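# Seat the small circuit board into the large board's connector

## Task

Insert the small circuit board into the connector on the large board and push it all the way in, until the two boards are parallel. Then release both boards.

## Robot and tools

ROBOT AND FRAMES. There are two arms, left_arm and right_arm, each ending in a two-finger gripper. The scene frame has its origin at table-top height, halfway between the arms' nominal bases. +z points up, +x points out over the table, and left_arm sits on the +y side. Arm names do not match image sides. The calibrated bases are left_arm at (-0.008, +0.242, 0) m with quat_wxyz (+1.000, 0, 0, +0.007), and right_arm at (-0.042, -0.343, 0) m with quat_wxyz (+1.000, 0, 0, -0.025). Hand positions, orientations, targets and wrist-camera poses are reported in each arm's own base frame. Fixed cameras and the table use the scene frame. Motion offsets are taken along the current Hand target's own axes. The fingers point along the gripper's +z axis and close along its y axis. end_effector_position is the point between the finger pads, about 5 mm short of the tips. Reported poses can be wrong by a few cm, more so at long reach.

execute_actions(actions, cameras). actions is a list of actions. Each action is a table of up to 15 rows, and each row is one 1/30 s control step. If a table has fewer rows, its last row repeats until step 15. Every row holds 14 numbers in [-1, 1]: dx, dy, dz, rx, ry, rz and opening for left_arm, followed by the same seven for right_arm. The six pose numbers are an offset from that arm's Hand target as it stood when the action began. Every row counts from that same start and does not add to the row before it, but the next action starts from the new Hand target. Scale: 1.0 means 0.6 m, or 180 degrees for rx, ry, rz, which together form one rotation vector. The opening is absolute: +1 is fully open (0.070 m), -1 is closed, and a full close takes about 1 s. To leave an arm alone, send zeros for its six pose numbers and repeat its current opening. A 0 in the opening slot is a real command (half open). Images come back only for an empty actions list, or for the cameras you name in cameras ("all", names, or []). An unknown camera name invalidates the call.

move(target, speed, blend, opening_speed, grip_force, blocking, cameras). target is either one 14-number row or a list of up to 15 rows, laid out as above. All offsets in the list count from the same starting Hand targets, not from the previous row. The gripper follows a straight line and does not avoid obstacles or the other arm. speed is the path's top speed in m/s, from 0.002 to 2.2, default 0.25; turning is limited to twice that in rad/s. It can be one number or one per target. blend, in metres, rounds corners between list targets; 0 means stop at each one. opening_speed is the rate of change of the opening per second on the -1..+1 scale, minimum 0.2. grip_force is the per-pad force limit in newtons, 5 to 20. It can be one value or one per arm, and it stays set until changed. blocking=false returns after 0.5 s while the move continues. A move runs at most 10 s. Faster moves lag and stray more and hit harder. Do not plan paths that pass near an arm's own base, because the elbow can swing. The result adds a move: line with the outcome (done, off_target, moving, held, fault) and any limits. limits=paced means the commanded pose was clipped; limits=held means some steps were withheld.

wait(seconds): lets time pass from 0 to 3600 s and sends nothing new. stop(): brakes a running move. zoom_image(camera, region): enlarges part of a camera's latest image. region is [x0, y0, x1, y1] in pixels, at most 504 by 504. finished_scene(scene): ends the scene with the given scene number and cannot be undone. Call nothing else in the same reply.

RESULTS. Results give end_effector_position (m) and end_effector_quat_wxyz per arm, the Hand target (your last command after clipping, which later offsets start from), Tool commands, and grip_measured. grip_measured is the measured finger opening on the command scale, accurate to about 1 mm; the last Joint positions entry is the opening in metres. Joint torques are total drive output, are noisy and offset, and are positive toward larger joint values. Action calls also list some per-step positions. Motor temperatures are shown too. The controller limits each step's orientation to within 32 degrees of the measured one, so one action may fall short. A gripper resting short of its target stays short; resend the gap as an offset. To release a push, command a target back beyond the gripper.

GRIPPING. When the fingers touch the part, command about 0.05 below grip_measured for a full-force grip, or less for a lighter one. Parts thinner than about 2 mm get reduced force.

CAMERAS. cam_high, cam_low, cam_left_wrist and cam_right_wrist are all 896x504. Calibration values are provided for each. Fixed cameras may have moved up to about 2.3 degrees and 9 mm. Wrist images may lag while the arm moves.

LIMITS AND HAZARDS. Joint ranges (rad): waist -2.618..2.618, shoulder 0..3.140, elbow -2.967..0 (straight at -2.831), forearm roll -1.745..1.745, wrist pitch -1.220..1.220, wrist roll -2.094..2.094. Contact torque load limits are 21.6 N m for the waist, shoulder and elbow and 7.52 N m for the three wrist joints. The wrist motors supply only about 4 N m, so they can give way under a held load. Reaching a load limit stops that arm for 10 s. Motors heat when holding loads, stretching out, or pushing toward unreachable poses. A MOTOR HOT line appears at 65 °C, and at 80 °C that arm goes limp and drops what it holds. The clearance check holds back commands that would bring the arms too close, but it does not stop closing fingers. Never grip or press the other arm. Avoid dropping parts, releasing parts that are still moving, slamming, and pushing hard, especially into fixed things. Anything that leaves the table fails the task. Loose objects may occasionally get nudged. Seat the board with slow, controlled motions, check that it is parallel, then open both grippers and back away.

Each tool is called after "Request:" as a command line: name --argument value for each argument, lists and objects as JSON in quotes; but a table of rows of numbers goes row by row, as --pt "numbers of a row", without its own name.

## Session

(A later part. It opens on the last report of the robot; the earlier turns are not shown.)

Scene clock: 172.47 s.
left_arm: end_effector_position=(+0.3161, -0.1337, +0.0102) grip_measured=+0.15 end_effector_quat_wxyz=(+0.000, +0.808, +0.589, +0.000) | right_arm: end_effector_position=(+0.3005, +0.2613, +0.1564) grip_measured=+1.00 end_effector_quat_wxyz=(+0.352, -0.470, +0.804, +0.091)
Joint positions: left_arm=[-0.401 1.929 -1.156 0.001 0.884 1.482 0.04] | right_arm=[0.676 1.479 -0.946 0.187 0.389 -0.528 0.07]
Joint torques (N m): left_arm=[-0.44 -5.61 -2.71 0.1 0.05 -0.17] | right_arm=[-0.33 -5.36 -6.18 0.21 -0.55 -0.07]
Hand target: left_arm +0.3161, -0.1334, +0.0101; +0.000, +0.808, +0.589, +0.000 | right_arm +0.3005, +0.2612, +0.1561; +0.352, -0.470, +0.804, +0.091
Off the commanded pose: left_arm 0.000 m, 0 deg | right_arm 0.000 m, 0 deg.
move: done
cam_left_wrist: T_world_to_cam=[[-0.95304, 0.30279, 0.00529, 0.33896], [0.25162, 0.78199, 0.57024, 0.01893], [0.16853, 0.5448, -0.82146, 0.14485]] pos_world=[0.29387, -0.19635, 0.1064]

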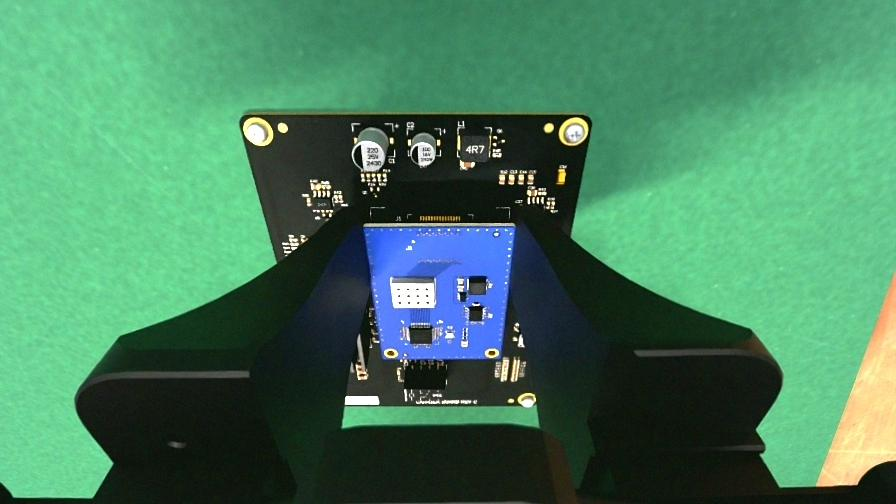

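Request:
move --pt "0.0008 0.0 -0.0020 0 0.0139 0 0.0 0 0 0 0 0 0 1.0" --pt "0.0008 -0.0004 0.0020 0 0.0139 0 0.0 0 0 0 0 0 0 1.0" --speed '[0.02,0.01]' --cameras '["cam_left_wrist"]'

Request:
zoom_image --camera "cam_left_wrist" --region '[340, 160, 540, 260]'

Scene clock: 174.60 s.
left_arm: end_effector_position=(+0.3169, -0.1332, +0.0099) grip_measured=+0.15 end_effector_quat_wxyz=(-0.011, +0.808, +0.589, +0.019) | right_arm: end_effector_position=(+0.3005, +0.2613, +0.1564) grip_measured=+1.00 end_effector_quat_wxyz=(+0.352, -0.470, +0.804, +0.091)
Joint positions: left_arm=[-0.426 1.933 -1.159 0.057 0.887 1.419 0.04] | right_arm=[0.676 1.479 -0.946 0.187 0.389 -0.528 0.07]
Joint torques (N m): left_arm=[-1.23 -4.24 -0.83 0.07 -0.3 -0.18] | right_arm=[-0.6 -5.34 -6.19 0.2 -0.55 -0.06]
Hand target: left_arm +0.3160, -0.1329, +0.0089; -0.013, +0.808, +0.589, +0.018 | right_arm +0.3005, +0.2612, +0.1561; +0.352, -0.470, +0.804, +0.091
Off the commanded pose: left_arm 0.001 m, 0 deg | right_arm 0.000 m, 0 deg.
move: done
cam_left_wrist: T_world_to_cam=[[-0.95353, 0.30128, 0.00237, 0.33955], [0.24121, 0.75866, 0.60518, 0.01845], [0.18053, 0.57764, -0.79608, 0.14457]] pos_world=[0.29322, -0.19981, 0.10312]

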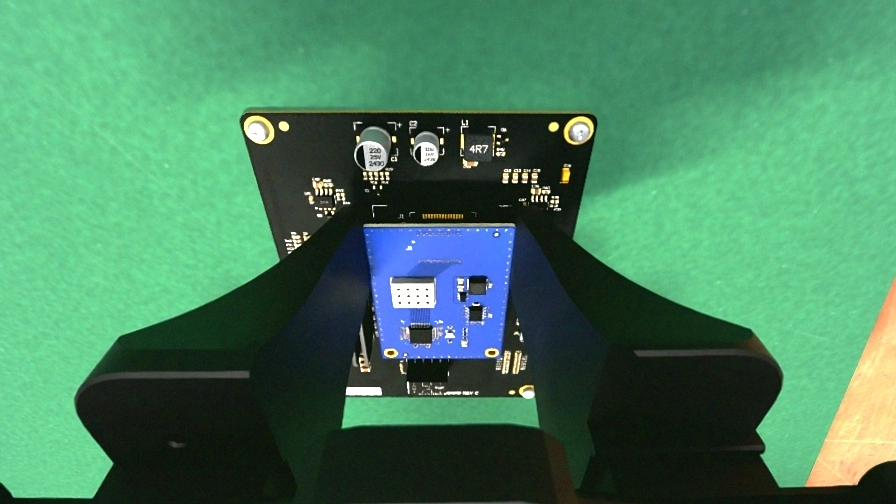

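Scaled by 2.520 from the camera's image (finer frame: 1280x720).

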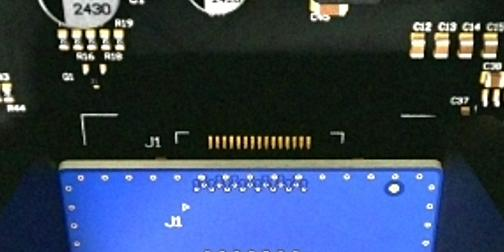

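Request:
move --pt "0.0 0.0028 -0.0025 0 0 0 0.0 0 0 0 0 0 0 1.0" --pt "0.0 0.0028 0.0008 0 0 0 0.0 0 0 0 0 0 0 1.0" --speed '[0.02,0.01]' --cameras '["cam_left_wrist"]'

Request:
zoom_image --camera "cam_left_wrist" --region '[340, 160, 540, 260]'

Scene clock: 176.90 s.
left_arm: end_effector_position=(+0.3184, -0.1339, +0.0083) grip_measured=+0.15 end_effector_quat_wxyz=(-0.011, +0.808, +0.589, +0.019) | right_arm: end_effector_position=(+0.3005, +0.2613, +0.1564) grip_measured=+1.00 end_effector_quat_wxyz=(+0.352, -0.470, +0.804, +0.091)
Joint positions: left_arm=[-0.426 1.941 -1.164 0.057 0.883 1.419 0.04] | right_arm=[0.676 1.479 -0.946 0.187 0.389 -0.528 0.07]
Joint torques (N m): left_arm=[-0.77 -0.78 -0.58 -0.38 0.67 0.16] | right_arm=[-0.59 -5.34 -6.18 0.19 -0.55 -0.06]
Hand target: left_arm +0.3176, -0.1334, +0.0084; -0.013, +0.808, +0.589, +0.018 | right_arm +0.3005, +0.2612, +0.1561; +0.352, -0.470, +0.804, +0.091
Off the commanded pose: left_arm 0.001 m, 0 deg | right_arm 0.000 m, 0 deg.
move: done
cam_left_wrist: T_world_to_cam=[[-0.95349, 0.30142, 0.00177, 0.34124], [0.24101, 0.75883, 0.60505, 0.01956], [0.18104, 0.57734, -0.79618, 0.14326]] pos_world=[0.29472, -0.20041, 0.10162]

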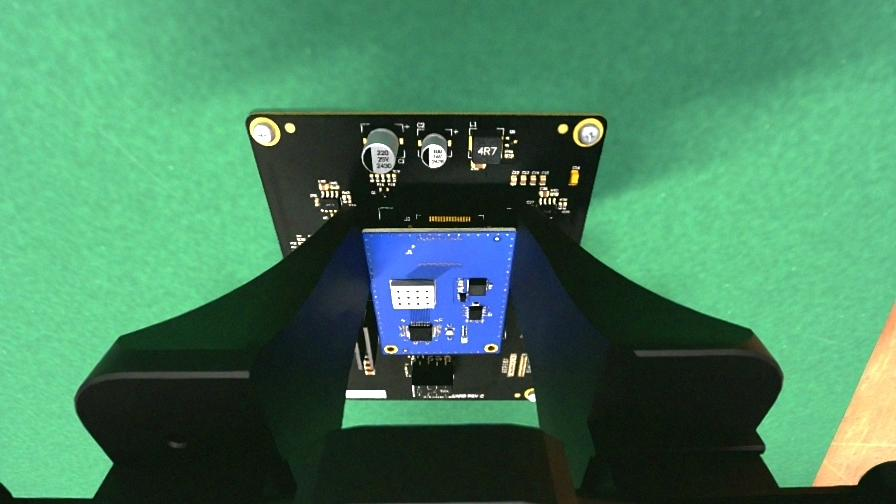

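Scaled by 2.520 from the camera's image (finer frame: 1280x720).

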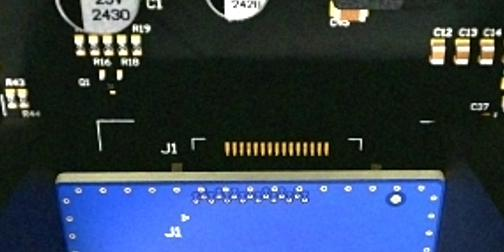

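Request:
move --pt "0.0033 0 -0.075 0 0 0 0.0 0 0 0 0 0 0 1.0" --pt "0.2170 -0.1165 -0.0683 0 -0.0139 0 0.0 0 0 0 0 0 0 1.0" --pt "0.2138 -0.1165 0.0050 0 -0.0139 0 0.0 0 0 0 0 0 0 1.0" --pt "0.2133 -0.1165 0.0150 0 -0.0139 0 0.0 0 0 0 0 0 0 1.0" --pt "0.2133 -0.1165 0.0150 0 -0.0139 0 0.35 0 0 0 0 0 0 1.0" --speed '[0.2,0.3,0.2,0.03,0.03]' --blend '[0.015,0.015,0.0,0.0,0.0]' --opening_speed 0.8

Request:
move --pt "0 0 -0.0027 0 -0.0417 0 0.35 0 0 0 0 0 0 1.0" --pt "0 0 -0.0027 0 -0.0417 0 0.0 0 0 0 0 0 0 1.0" --speed 0.03 --opening_speed 0.8 --cameras '["cam_left_wrist"]'

Request:
zoom_image --camera "cam_left_wrist" --region '[340, 170, 540, 370]'

Scene clock: 182.40 s.
left_arm: end_effector_position=(+0.2906, +0.0103, +0.0053) grip_measured=+0.35 end_effector_quat_wxyz=(+0.000, +0.808, +0.590, +0.001) | right_arm: end_effector_position=(+0.3005, +0.2613, +0.1564) grip_measured=+1.00 end_effector_quat_wxyz=(+0.352, -0.470, +0.804, +0.091)
Joint positions: left_arm=[0.035 1.789 -0.909 0 0.776 1.915 0.047] | right_arm=[0.676 1.479 -0.946 0.187 0.389 -0.528 0.07]
Joint torques (N m): left_arm=[-1.54 -4.39 -2.15 0.22 0.32 -0.14] | right_arm=[-0.59 -5.34 -6.18 0.18 -0.55 -0.04]
Hand target: left_arm +0.2902, +0.0101, +0.0050; +0.000, +0.808, +0.589, +0.000 | right_arm +0.3005, +0.2612, +0.1561; +0.352, -0.470, +0.804, +0.091
Off the commanded pose: left_arm 0.001 m, 0 deg | right_arm 0.000 m, 0 deg.
move: done

Scene clock: 185.47 s.
left_arm: end_effector_position=(+0.2900, +0.0099, +0.0066) grip_measured=+0.15 end_effector_quat_wxyz=(+0.035, +0.805, +0.590, -0.052) | right_arm: end_effector_position=(+0.3005, +0.2613, +0.1564) grip_measured=+1.00 end_effector_quat_wxyz=(+0.352, -0.470, +0.804, +0.091)
Joint positions: left_arm=[0.119 1.822 -0.956 -0.147 0.854 2.096 0.04] | right_arm=[0.676 1.479 -0.946 0.187 0.389 -0.528 0.07]
Joint torques (N m): left_arm=[-0.4 -5.08 -3.1 -0.1 0.1 0.12] | right_arm=[-0.59 -5.35 -6.17 0.17 -0.55 -0.03]
Hand target: left_arm +0.2902, +0.0101, +0.0067; +0.039, +0.806, +0.588, -0.053 | right_arm +0.3005, +0.2612, +0.1561; +0.352, -0.470, +0.804, +0.091
Off the commanded pose: left_arm 0.000 m, 1 deg | right_arm 0.000 m, 0 deg.
joint sent to its limit (left arm) — joint 6 (wrist roll), upper limit. The joint targets still meet the commanded pose.
move: done
cam_left_wrist: T_world_to_cam=[[-0.95444, 0.29817, 0.01158, 0.27108], [0.26932, 0.84409, 0.46366, -0.08975], [0.12847, 0.44566, -0.88594, 0.08108]] pos_world=[0.27248, -0.04121, 0.1103]

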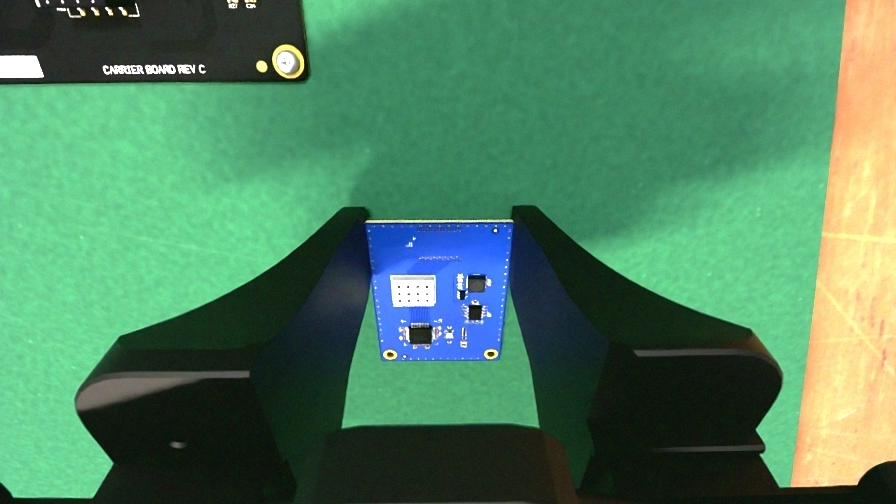

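Scaled by 2.520 from the camera's image (finer frame: 1280x720).

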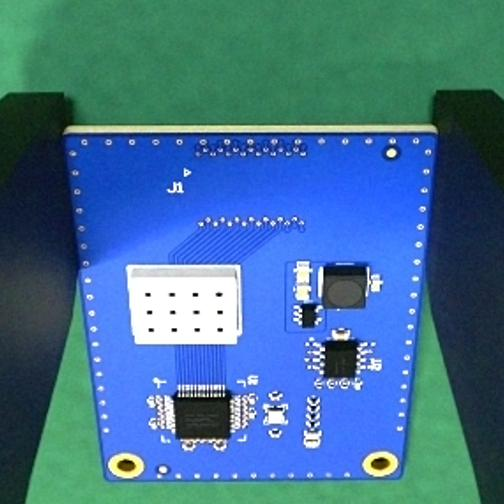

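Request:
move --pt "0 0 0 0 0 0 0.3 0 0 0 0 0 0 1.0" --pt "0.0004 0 0.003 0 0 0 0.3 0 0 0 0 0 0 1.0" --pt "0.0004 0 0.003 0 0 0 0.0 0 0 0 0 0 0 1.0" --speed 0.03 --opening_speed 0.8 --cameras '["cam_left_wrist"]'

Request:
zoom_image --camera "cam_left_wrist" --region '[340, 170, 540, 370]'

Scene clock: 187.93 s.
left_arm: end_effector_position=(+0.2904, +0.0101, +0.0051) grip_measured=+0.15 end_effector_quat_wxyz=(+0.035, +0.805, +0.590, -0.051) | right_arm: end_effector_position=(+0.3005, +0.2613, +0.1564) grip_measured=+1.00 end_effector_quat_wxyz=(+0.352, -0.470, +0.804, +0.091)
Joint positions: left_arm=[0.119 1.825 -0.954 -0.147 0.847 2.096 0.04] | right_arm=[0.676 1.479 -0.946 0.187 0.389 -0.528 0.07]
Joint torques (N m): left_arm=[-1.82 -4.66 -2.47 0.05 0.47 0.02] | right_arm=[-0.6 -5.35 -6.18 0.16 -0.55 -0.02]
Hand target: left_arm +0.2902, +0.0101, +0.0048; +0.038, +0.806, +0.588, -0.053 | right_arm +0.3005, +0.2612, +0.1561; +0.352, -0.470, +0.804, +0.091
Off the commanded pose: left_arm 0.000 m, 1 deg | right_arm 0.000 m, 0 deg.
joint sent to its limit (left arm) — joint 6 (wrist roll), upper limit. The joint targets still meet the commanded pose.
move: done
cam_left_wrist: T_world_to_cam=[[-0.95468, 0.29746, 0.0103, 0.27144], [0.26795, 0.84386, 0.46486, -0.08896], [0.12959, 0.44655, -0.88532, 0.07935]] pos_world=[0.27269, -0.0411, 0.1088]

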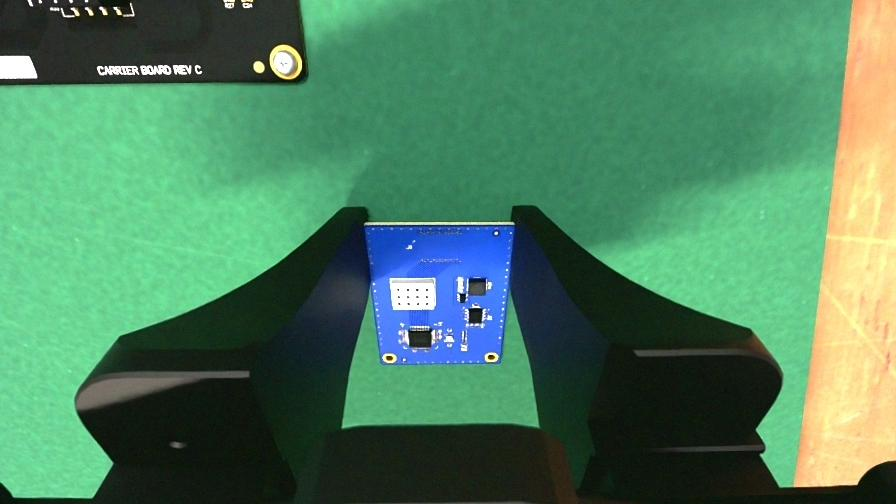

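Scaled by 2.520 from the camera's image (finer frame: 1280x720).

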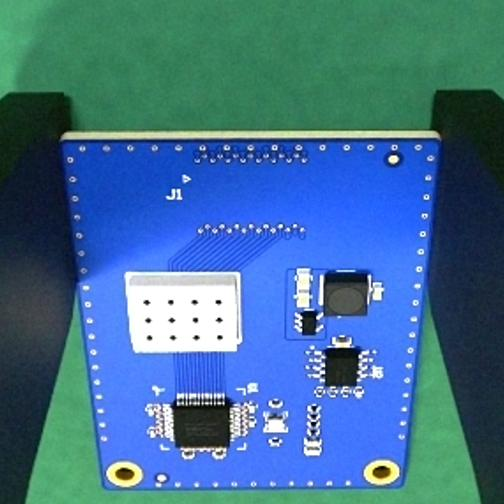

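Request:
move --pt "-0.0098 0 -0.0744 0 0 0 0.0 0 0 0 0 0 0 1.0" --pt "-0.2217 0.1133 -0.0465 0 0.0417 0 0.0 0 0 0 0 0 0 1.0" --pt "-0.2138 0.1133 0.0135 0 0.0417 0 0.0 0 0 0 0 0 0 1.0" --speed '[0.2,0.3,0.05]' --blend '[0.015,0.0,0]' --cameras '["cam_left_wrist"]'

Request:
zoom_image --camera "cam_left_wrist" --region '[340, 160, 540, 260]'

Scene clock: 190.80 s.
left_arm: end_effector_position=(+0.3157, -0.1328, +0.0130) grip_measured=+0.15 end_effector_quat_wxyz=(+0.000, +0.808, +0.589, +0.000) | right_arm: end_effector_position=(+0.3005, +0.2613, +0.1564) grip_measured=+1.00 end_effector_quat_wxyz=(+0.352, -0.470, +0.804, +0.091)
Joint positions: left_arm=[-0.399 1.922 -1.158 0.001 0.894 1.482 0.04] | right_arm=[0.676 1.479 -0.946 0.187 0.389 -0.528 0.07]
Joint torques (N m): left_arm=[-0.46 -6.72 -3.18 -0.15 0.32 0.19] | right_arm=[-0.59 -5.35 -6.18 0.15 -0.55 -0.01]
Hand target: left_arm +0.3158, -0.1328, +0.0135; +0.000, +0.808, +0.589, +0.000 | right_arm +0.3005, +0.2612, +0.1561; +0.352, -0.470, +0.804, +0.091
Off the commanded pose: left_arm 0.000 m, 0 deg | right_arm 0.000 m, 0 deg.
move: done
cam_left_wrist: T_world_to_cam=[[-0.95343, 0.30156, 0.00624, 0.33827], [0.25108, 0.78202, 0.57044, 0.01684], [0.16714, 0.54544, -0.82132, 0.14735]] pos_world=[0.29366, -0.19555, 0.1093]

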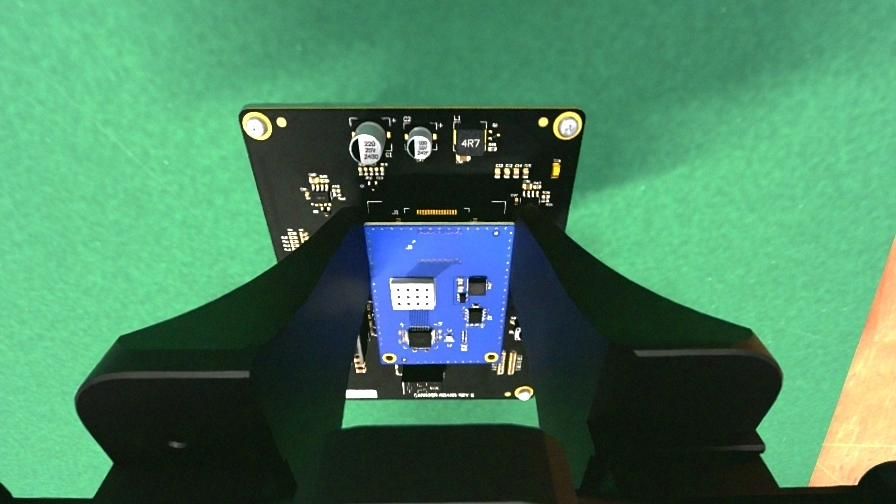

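Scaled by 2.520 from the camera's image (finer frame: 1280x720).

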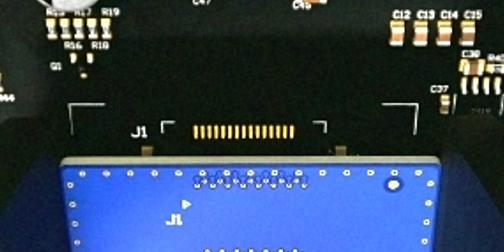

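Request:
move --pt "0.0007 0.0010 0.0038 0 0 0 0.0 0 0 0 0 0 0 1.0" --pt "0.0007 0.0001 0.0063 0 0 0 0.0 0 0 0 0 0 0 1.0" --speed '[0.01,0.006]' --cameras '["cam_left_wrist"]'

Request:
zoom_image --camera "cam_left_wrist" --region '[340, 160, 540, 260]'

Scene clock: 192.07 s.
left_arm: end_effector_position=(+0.3167, -0.1324, +0.0105) grip_measured=+0.15 end_effector_quat_wxyz=(+0.001, +0.808, +0.589, +0.001) | right_arm: end_effector_position=(+0.3005, +0.2613, +0.1564) grip_measured=+1.00 end_effector_quat_wxyz=(+0.352, -0.470, +0.804, +0.091)
Joint positions: left_arm=[-0.397 1.928 -1.155 0.002 0.882 1.483 0.04] | right_arm=[0.676 1.479 -0.946 0.187 0.389 -0.528 0.07]
Joint torques (N m): left_arm=[-0.99 -4.49 -1.23 -0.55 0.02 0.09] | right_arm=[-0.59 -5.34 -6.17 0.15 -0.55 -0.01]
Hand target: left_arm +0.3160, -0.1324, +0.0097; +0.000, +0.808, +0.589, +0.000 | right_arm +0.3005, +0.2612, +0.1561; +0.352, -0.470, +0.804, +0.091
Off the commanded pose: left_arm 0.001 m, 0 deg | right_arm 0.000 m, 0 deg.
move: done
cam_left_wrist: T_world_to_cam=[[-0.9536, 0.30107, 0.0033, 0.33921], [0.249, 0.78243, 0.57079, 0.01847], [0.16926, 0.54513, -0.82109, 0.14415]] pos_world=[0.29447, -0.19515, 0.1067]

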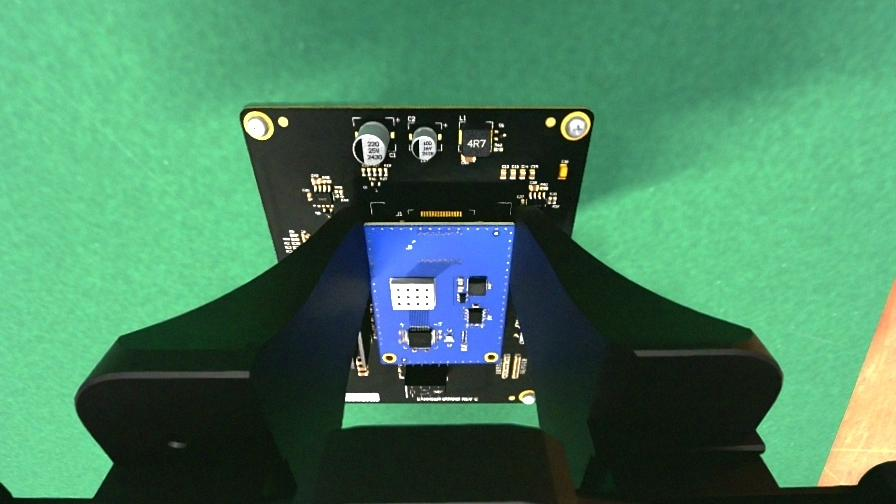

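Scaled by 2.520 from the camera's image (finer frame: 1280x720).

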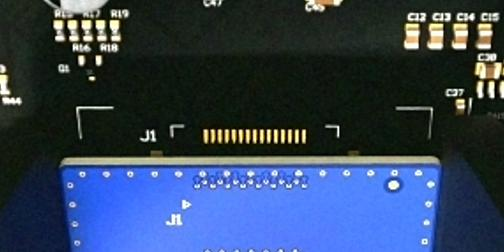

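Request:
move --target '[-0.0006,-0.0014,0.0003,0,0,0,0.0,0,0,0,0,0,0,1.0]' --speed 0.006 --cameras '["cam_left_wrist"]'

Request:
zoom_image --camera "cam_left_wrist" --region '[340, 160, 540, 260]'

Scene clock: 193.27 s.
left_arm: end_effector_position=(+0.3163, -0.1322, +0.0090) grip_measured=+0.15 end_effector_quat_wxyz=(+0.001, +0.808, +0.589, +0.001) | right_arm: end_effector_position=(+0.3005, +0.2613, +0.1564) grip_measured=+1.00 end_effector_quat_wxyz=(+0.352, -0.470, +0.804, +0.091)
Joint positions: left_arm=[-0.397 1.929 -1.149 0.002 0.875 1.483 0.04] | right_arm=[0.676 1.479 -0.946 0.187 0.389 -0.528 0.07]
Joint torques (N m): left_arm=[-4.54 -7.2 -0.38 -2.47 3.69 -0.27] | right_arm=[-0.59 -5.35 -6.18 0.15 -0.55 0]
Hand target: left_arm +0.3151, -0.1325, +0.0096; +0.000, +0.808, +0.589, +0.000 | right_arm +0.3005, +0.2612, +0.1561; +0.352, -0.470, +0.804, +0.091
Off the commanded pose: left_arm 0.001 m, 0 deg | right_arm 0.000 m, 0 deg.
move: done
cam_left_wrist: T_world_to_cam=[[-0.95358, 0.30114, 0.00243, 0.33875], [0.24861, 0.78262, 0.5707, 0.01938], [0.16996, 0.54481, -0.82116, 0.14258]] pos_world=[0.29397, -0.19486, 0.1052]

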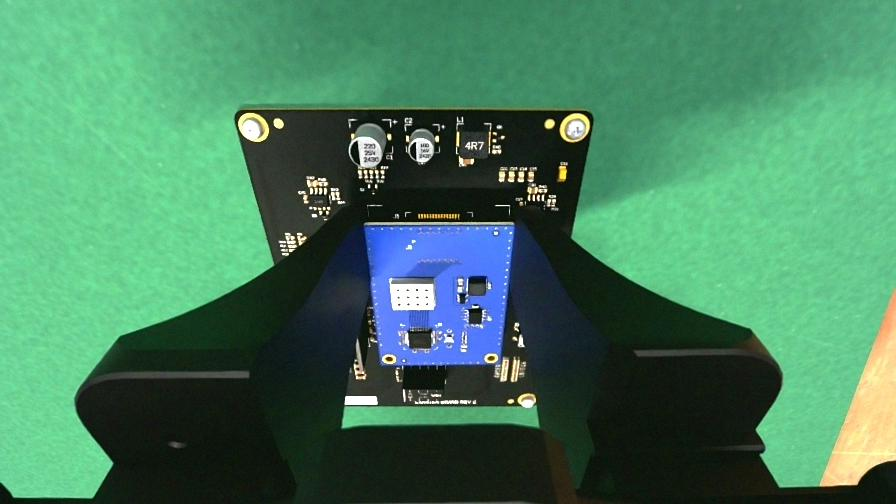

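Scaled by 2.520 from the camera's image (finer frame: 1280x720).

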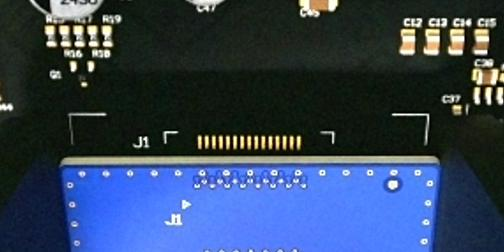

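Request:
move --pt "0.0011 0.0017 0.0 0 0 0 0.0 0 0 0 0 0 0 1.0" --pt "0.0011 0.0006 0.0042 0 0 0 0.0 0 0 0 0 0 0 1.0" --speed 0.006 --cameras '["cam_left_wrist"]'

Request:
zoom_image --camera "cam_left_wrist" --region '[340, 160, 540, 380]'

Scene clock: 194.63 s.
left_arm: end_effector_position=(+0.3159, -0.1322, +0.0078) grip_measured=+0.15 end_effector_quat_wxyz=(+0.001, +0.808, +0.589, +0.001) | right_arm: end_effector_position=(+0.3005, +0.2613, +0.1564) grip_measured=+1.00 end_effector_quat_wxyz=(+0.352, -0.470, +0.804, +0.091)
Joint positions: left_arm=[-0.397 1.931 -1.147 0.001 0.872 1.484 0.04] | right_arm=[0.676 1.479 -0.946 0.187 0.389 -0.528 0.07]
Joint torques (N m): left_arm=[-4.27 -2.44 1.29 -3.51 2.1 0.14] | right_arm=[-0.58 -5.34 -6.18 0.14 -0.55 0]
Hand target: left_arm +0.3156, -0.1320, +0.0070; +0.000, +0.808, +0.589, +0.000 | right_arm +0.3005, +0.2612, +0.1561; +0.352, -0.470, +0.804, +0.091
Off the commanded pose: left_arm 0.001 m, 0 deg | right_arm 0.000 m, 0 deg.
move: done
cam_left_wrist: T_world_to_cam=[[-0.95349, 0.30139, 0.00409, 0.33831], [0.24982, 0.78259, 0.57022, 0.01983], [0.16865, 0.54472, -0.82148, 0.14205]] pos_world=[0.29367, -0.19486, 0.104]

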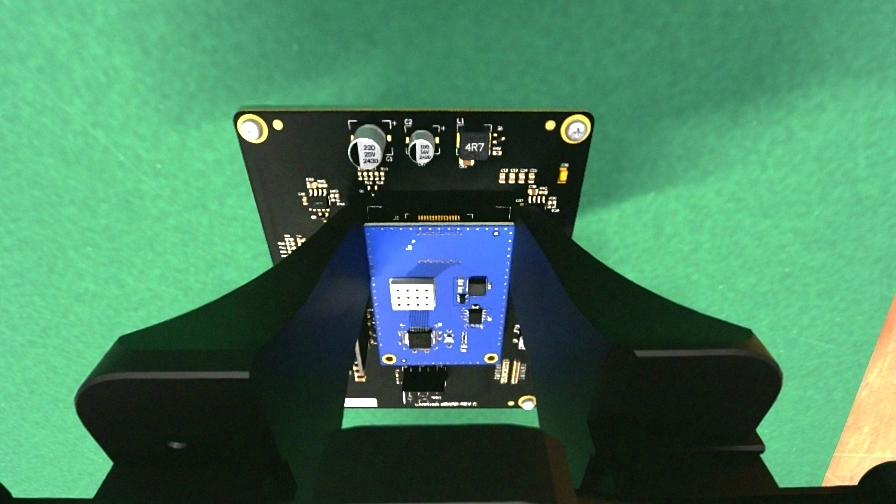

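Scaled by 2.291 from the camera's image (finer frame: 1280x720).

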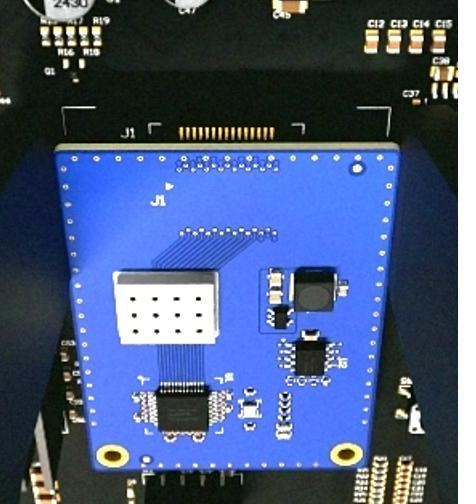

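Request:
move --pt "0.0008 0.0004 0.0 0 0 0 0.0 0 0 0 0 0 0 1.0" --pt "0.0008 0.0 0.0025 0 0 0 0.0 0 0 0 0 0 0 1.0" --speed 0.006

Scene clock: 195.90 s.
left_arm: end_effector_position=(+0.3160, -0.1321, +0.0062) grip_measured=+0.15 end_effector_quat_wxyz=(+0.001, +0.808, +0.589, +0.000) | right_arm: end_effector_position=(+0.3005, +0.2613, +0.1564) grip_measured=+1.00 end_effector_quat_wxyz=(+0.352, -0.470, +0.804, +0.091)
Joint positions: left_arm=[-0.396 1.935 -1.145 0 0.867 1.486 0.04] | right_arm=[0.676 1.479 -0.946 0.187 0.389 -0.528 0.07]
Joint torques (N m): left_arm=[-3.48 -0.68 2.68 -2.38 1.42 0.15] | right_arm=[-0.59 -5.35 -6.18 0.14 -0.55 0.01]
Hand target: left_arm +0.3158, -0.1315, +0.0055; +0.000, +0.808, +0.589, +0.000 | right_arm +0.3005, +0.2612, +0.1561; +0.352, -0.470, +0.804, +0.091
Off the commanded pose: left_arm 0.001 m, 0 deg | right_arm 0.000 m, 0 deg.
move: done

Request:
move --target '[0.0003,0.0,0.0013,0,0,0,0.0,0,0,0,0,0,0,1.0]' --speed 0.006 --cameras '["cam_left_wrist"]'

Request:
zoom_image --camera "cam_left_wrist" --region '[340, 160, 540, 380]'

Scene clock: 196.60 s.
left_arm: end_effector_position=(+0.3158, -0.1320, +0.0055) grip_measured=+0.15 end_effector_quat_wxyz=(+0.001, +0.808, +0.589, +0.000) | right_arm: end_effector_position=(+0.3005, +0.2613, +0.1564) grip_measured=+1.00 end_effector_quat_wxyz=(+0.352, -0.470, +0.804, +0.091)
Joint positions: left_arm=[-0.396 1.936 -1.143 0 0.864 1.486 0.04] | right_arm=[0.676 1.479 -0.946 0.187 0.389 -0.528 0.07]
Joint torques (N m): left_arm=[-2.02 2.55 3.13 -1.5 0.93 0.19] | right_arm=[-0.59 -5.35 -6.17 0.14 -0.55 0.01]
Hand target: left_arm +0.3158, -0.1313, +0.0048; +0.000, +0.808, +0.589, +0.000 | right_arm +0.3005, +0.2612, +0.1561; +0.352, -0.470, +0.804, +0.091
Off the commanded pose: left_arm 0.001 m, 0 deg | right_arm 0.000 m, 0 deg.
move: done
cam_left_wrist: T_world_to_cam=[[-0.9534, 0.30168, 0.00444, 0.33825], [0.25039, 0.7829, 0.56953, 0.02089], [0.16834, 0.5441, -0.82196, 0.14015]] pos_world=[0.29367, -0.19466, 0.1018]

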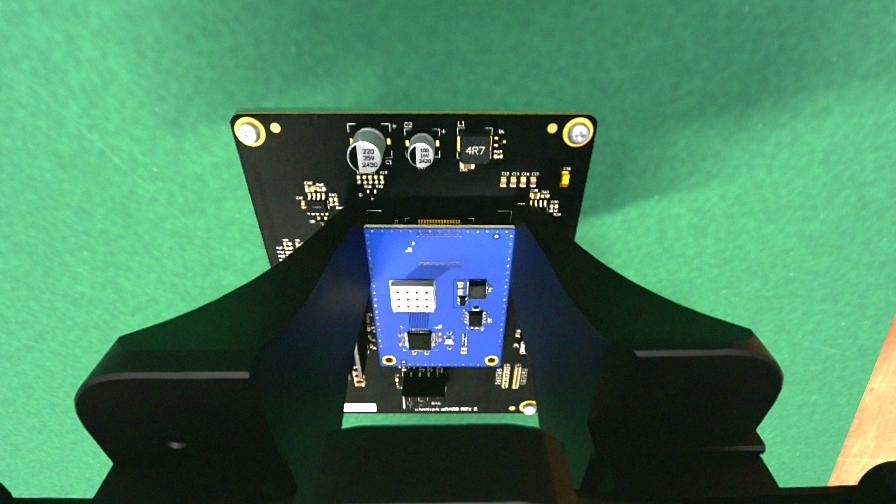

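Scaled by 2.291 from the camera's image (finer frame: 1280x720).

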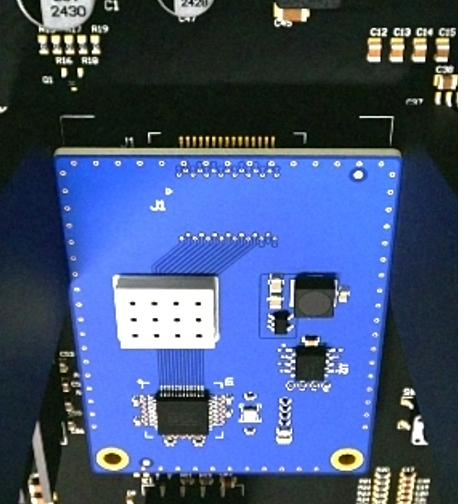

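Request:
move --pt "0 0 -0.0012 0 0 0 0.0 0 0 0 0 0 0 1.0" --pt "0 0 -0.0012 0 0 0 0.5 0 0 0 0 0 0 1.0" --pt "-0.0025 0 -0.0500 0 0 0 0.5 0 0 0 0 0 0 1.0" --speed '[0.01,0.01,0.08]' --opening_speed 0.5 --cameras '["cam_left_wrist"]'

Request:
zoom_image --camera "cam_left_wrist" --region '[300, 120, 580, 340]'

Scene clock: 199.60 s.
left_arm: end_effector_position=(+0.3153, -0.1324, +0.0347) grip_measured=+0.50 end_effector_quat_wxyz=(+0.000, +0.808, +0.590, +0.000) | right_arm: end_effector_position=(+0.3005, +0.2613, +0.1564) grip_measured=+1.00 end_effector_quat_wxyz=(+0.352, -0.470, +0.804, +0.091)
Joint positions: left_arm=[-0.398 1.881 -1.193 0.001 0.97 1.482 0.053] | right_arm=[0.676 1.479 -0.946 0.187 0.389 -0.528 0.07]
Joint torques (N m): left_arm=[-1.59 -6.3 -3.77 -0.13 -0.01 -0.14] | right_arm=[-0.59 -5.35 -6.17 0.13 -0.55 0.02]
Hand target: left_arm +0.3154, -0.1328, +0.0348; +0.000, +0.808, +0.589, +0.000 | right_arm +0.3005, +0.2612, +0.1561; +0.352, -0.470, +0.804, +0.091
Off the commanded pose: left_arm 0.000 m, 0 deg | right_arm 0.000 m, 0 deg.
move: done
cam_left_wrist: T_world_to_cam=[[-0.95371, 0.30067, 0.00646, 0.33764], [0.25047, 0.78222, 0.57043, 0.00452], [0.16645, 0.54564, -0.82132, 0.16531]] pos_world=[0.29336, -0.19525, 0.13101]

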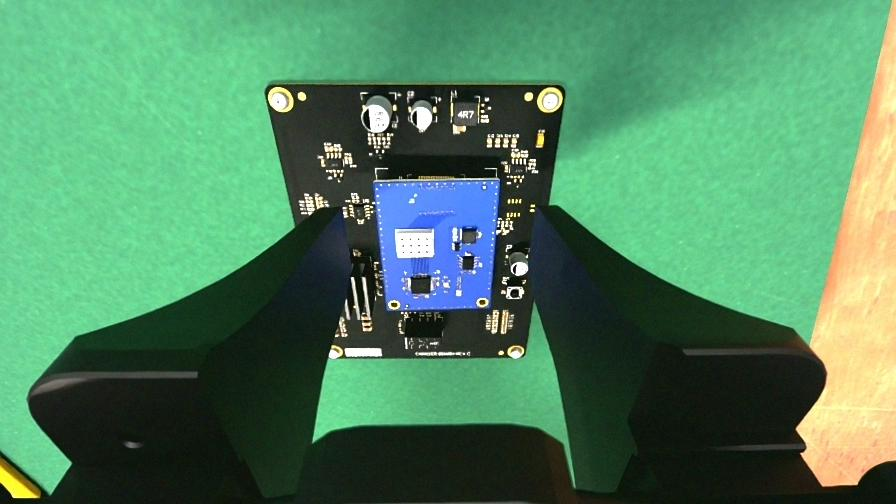

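Scaled by 1.800 from the camera's image (finer frame: 1280x720).

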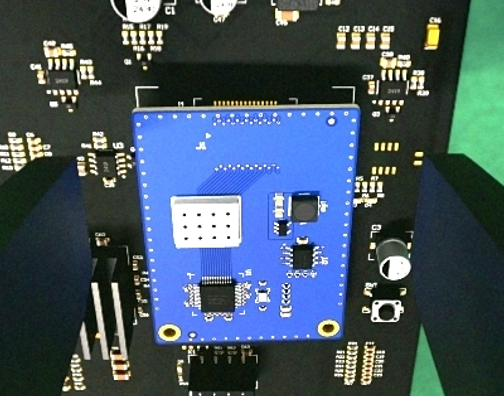

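Request:
move --pt "0 0 0 0 0 0 -1.0 0 0 0 0 0 0 1.0" --pt "0 0 0.0380 0 0 0 -1.0 0 0 0 0 0 0 1.0" --pt "0 0 0.0438 0 0 0 -1.0 0 0 0 0 0 0 1.0" --speed '[0.05,0.08,0.01]' --cameras '["cam_left_wrist"]'

Scene clock: 202.07 s.
left_arm: end_effector_position=(+0.3158, -0.1326, +0.0114) grip_measured=-0.98 end_effector_quat_wxyz=(+0.002, +0.808, +0.590, +0.001) | right_arm: end_effector_position=(+0.3005, +0.2613, +0.1564) grip_measured=+1.00 end_effector_quat_wxyz=(+0.352, -0.470, +0.804, +0.091)
Joint positions: left_arm=[-0.398 1.923 -1.151 0.001 0.882 1.482 0.001] | right_arm=[0.676 1.479 -0.946 0.187 0.389 -0.528 0.07]
Joint torques (N m): left_arm=[-1.51 5.27 1.37 0.01 -4.82 -0.17] | right_arm=[-0.59 -5.35 -6.17 0.12 -0.55 0.03]
Hand target: left_arm +0.3154, -0.1328, +0.0085; +0.000, +0.808, +0.589, +0.000 | right_arm +0.3005, +0.2612, +0.1561; +0.352, -0.470, +0.804, +0.091
Off the commanded pose: left_arm 0.003 m, 0 deg | right_arm 0.000 m, 0 deg.
move: done
cam_left_wrist: T_world_to_cam=[[-0.95369, 0.3008, 0.0018, 0.33842], [0.24812, 0.78326, 0.57004, 0.01879], [0.17006, 0.54408, -0.82162, 0.14473]] pos_world=[0.29347, -0.19526, 0.1076]

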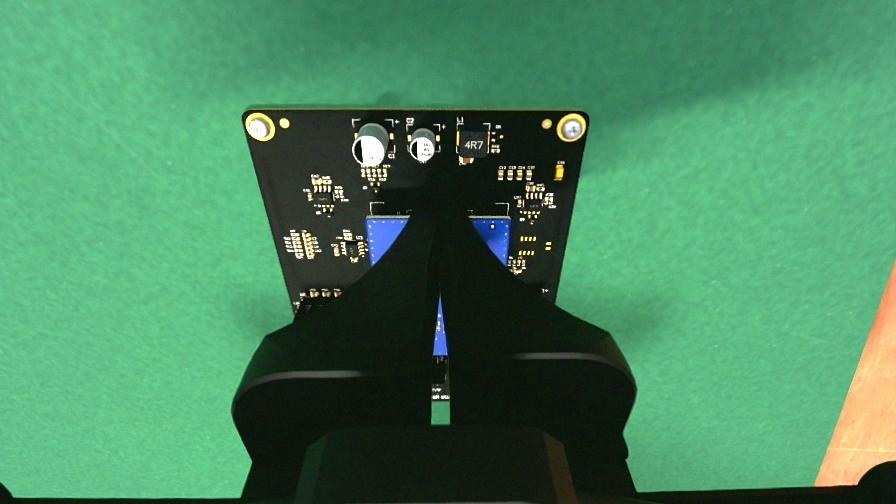

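Request:
move --pt "0 0 -0.0040 0 0 0 -1.0 0 0 0 0 0 0 1.0" --pt "0 0 -0.0438 0 0 0 0.0 0 0 0 0 0 0 1.0" --speed '[0.03,0.1]' --cameras '["cam_left_wrist"]'

Request:
zoom_image --camera "cam_left_wrist" --region '[340, 120, 540, 320]'

Scene clock: 204.10 s.
left_arm: end_effector_position=(+0.3155, -0.1325, +0.0347) grip_measured=+0.00 end_effector_quat_wxyz=(+0.000, +0.808, +0.590, +0.000) | right_arm: end_effector_position=(+0.3005, +0.2613, +0.1564) grip_measured=+1.00 end_effector_quat_wxyz=(+0.352, -0.470, +0.804, +0.091)
Joint positions: left_arm=[-0.398 1.881 -1.193 0.001 0.97 1.482 0.035] | right_arm=[0.676 1.479 -0.946 0.187 0.389 -0.528 0.07]
Joint torques (N m): left_arm=[-1.31 -7.14 -3.45 0.01 0.3 -0.04] | right_arm=[-0.58 -5.35 -6.18 0.11 -0.55 0.03]
Hand target: left_arm +0.3154, -0.1328, +0.0348; +0.000, +0.808, +0.589, +0.000 | right_arm +0.3005, +0.2612, +0.1561; +0.352, -0.470, +0.804, +0.091
Off the commanded pose: left_arm 0.000 m, 0 deg | right_arm 0.000 m, 0 deg.
move: done
cam_left_wrist: T_world_to_cam=[[-0.95372, 0.30065, 0.00594, 0.3378], [0.25018, 0.78234, 0.5704, 0.00467], [0.16684, 0.54549, -0.82134, 0.16507]] pos_world=[0.29346, -0.19525, 0.1309]

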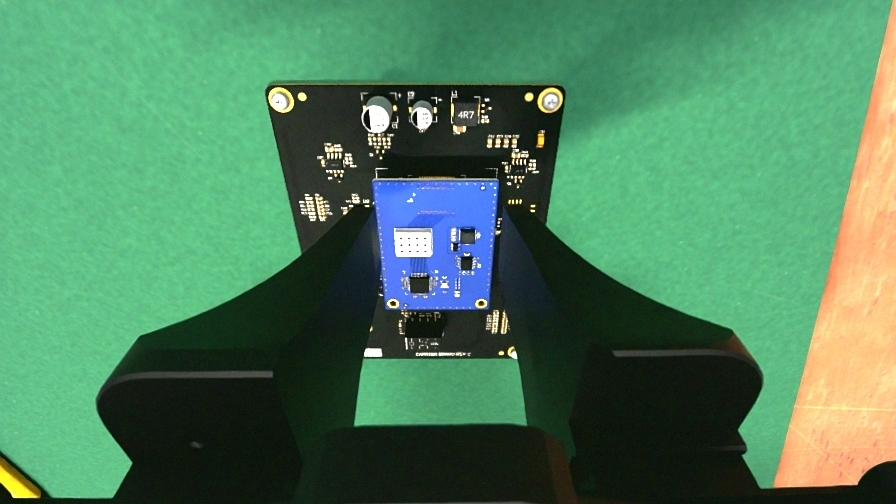

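Scaled by 2.520 from the camera's image (finer frame: 1280x720).

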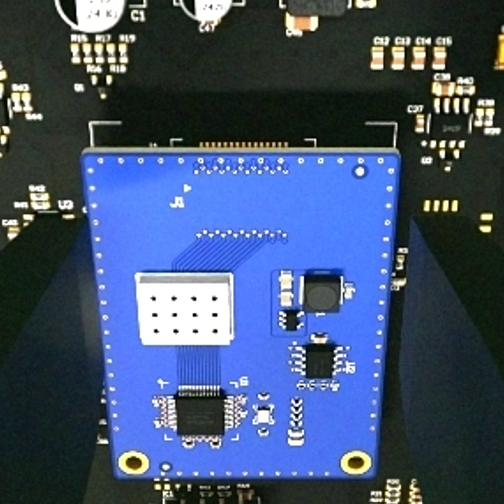

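Request:
finished_scene --scene 1

The scene is finished: the task was done.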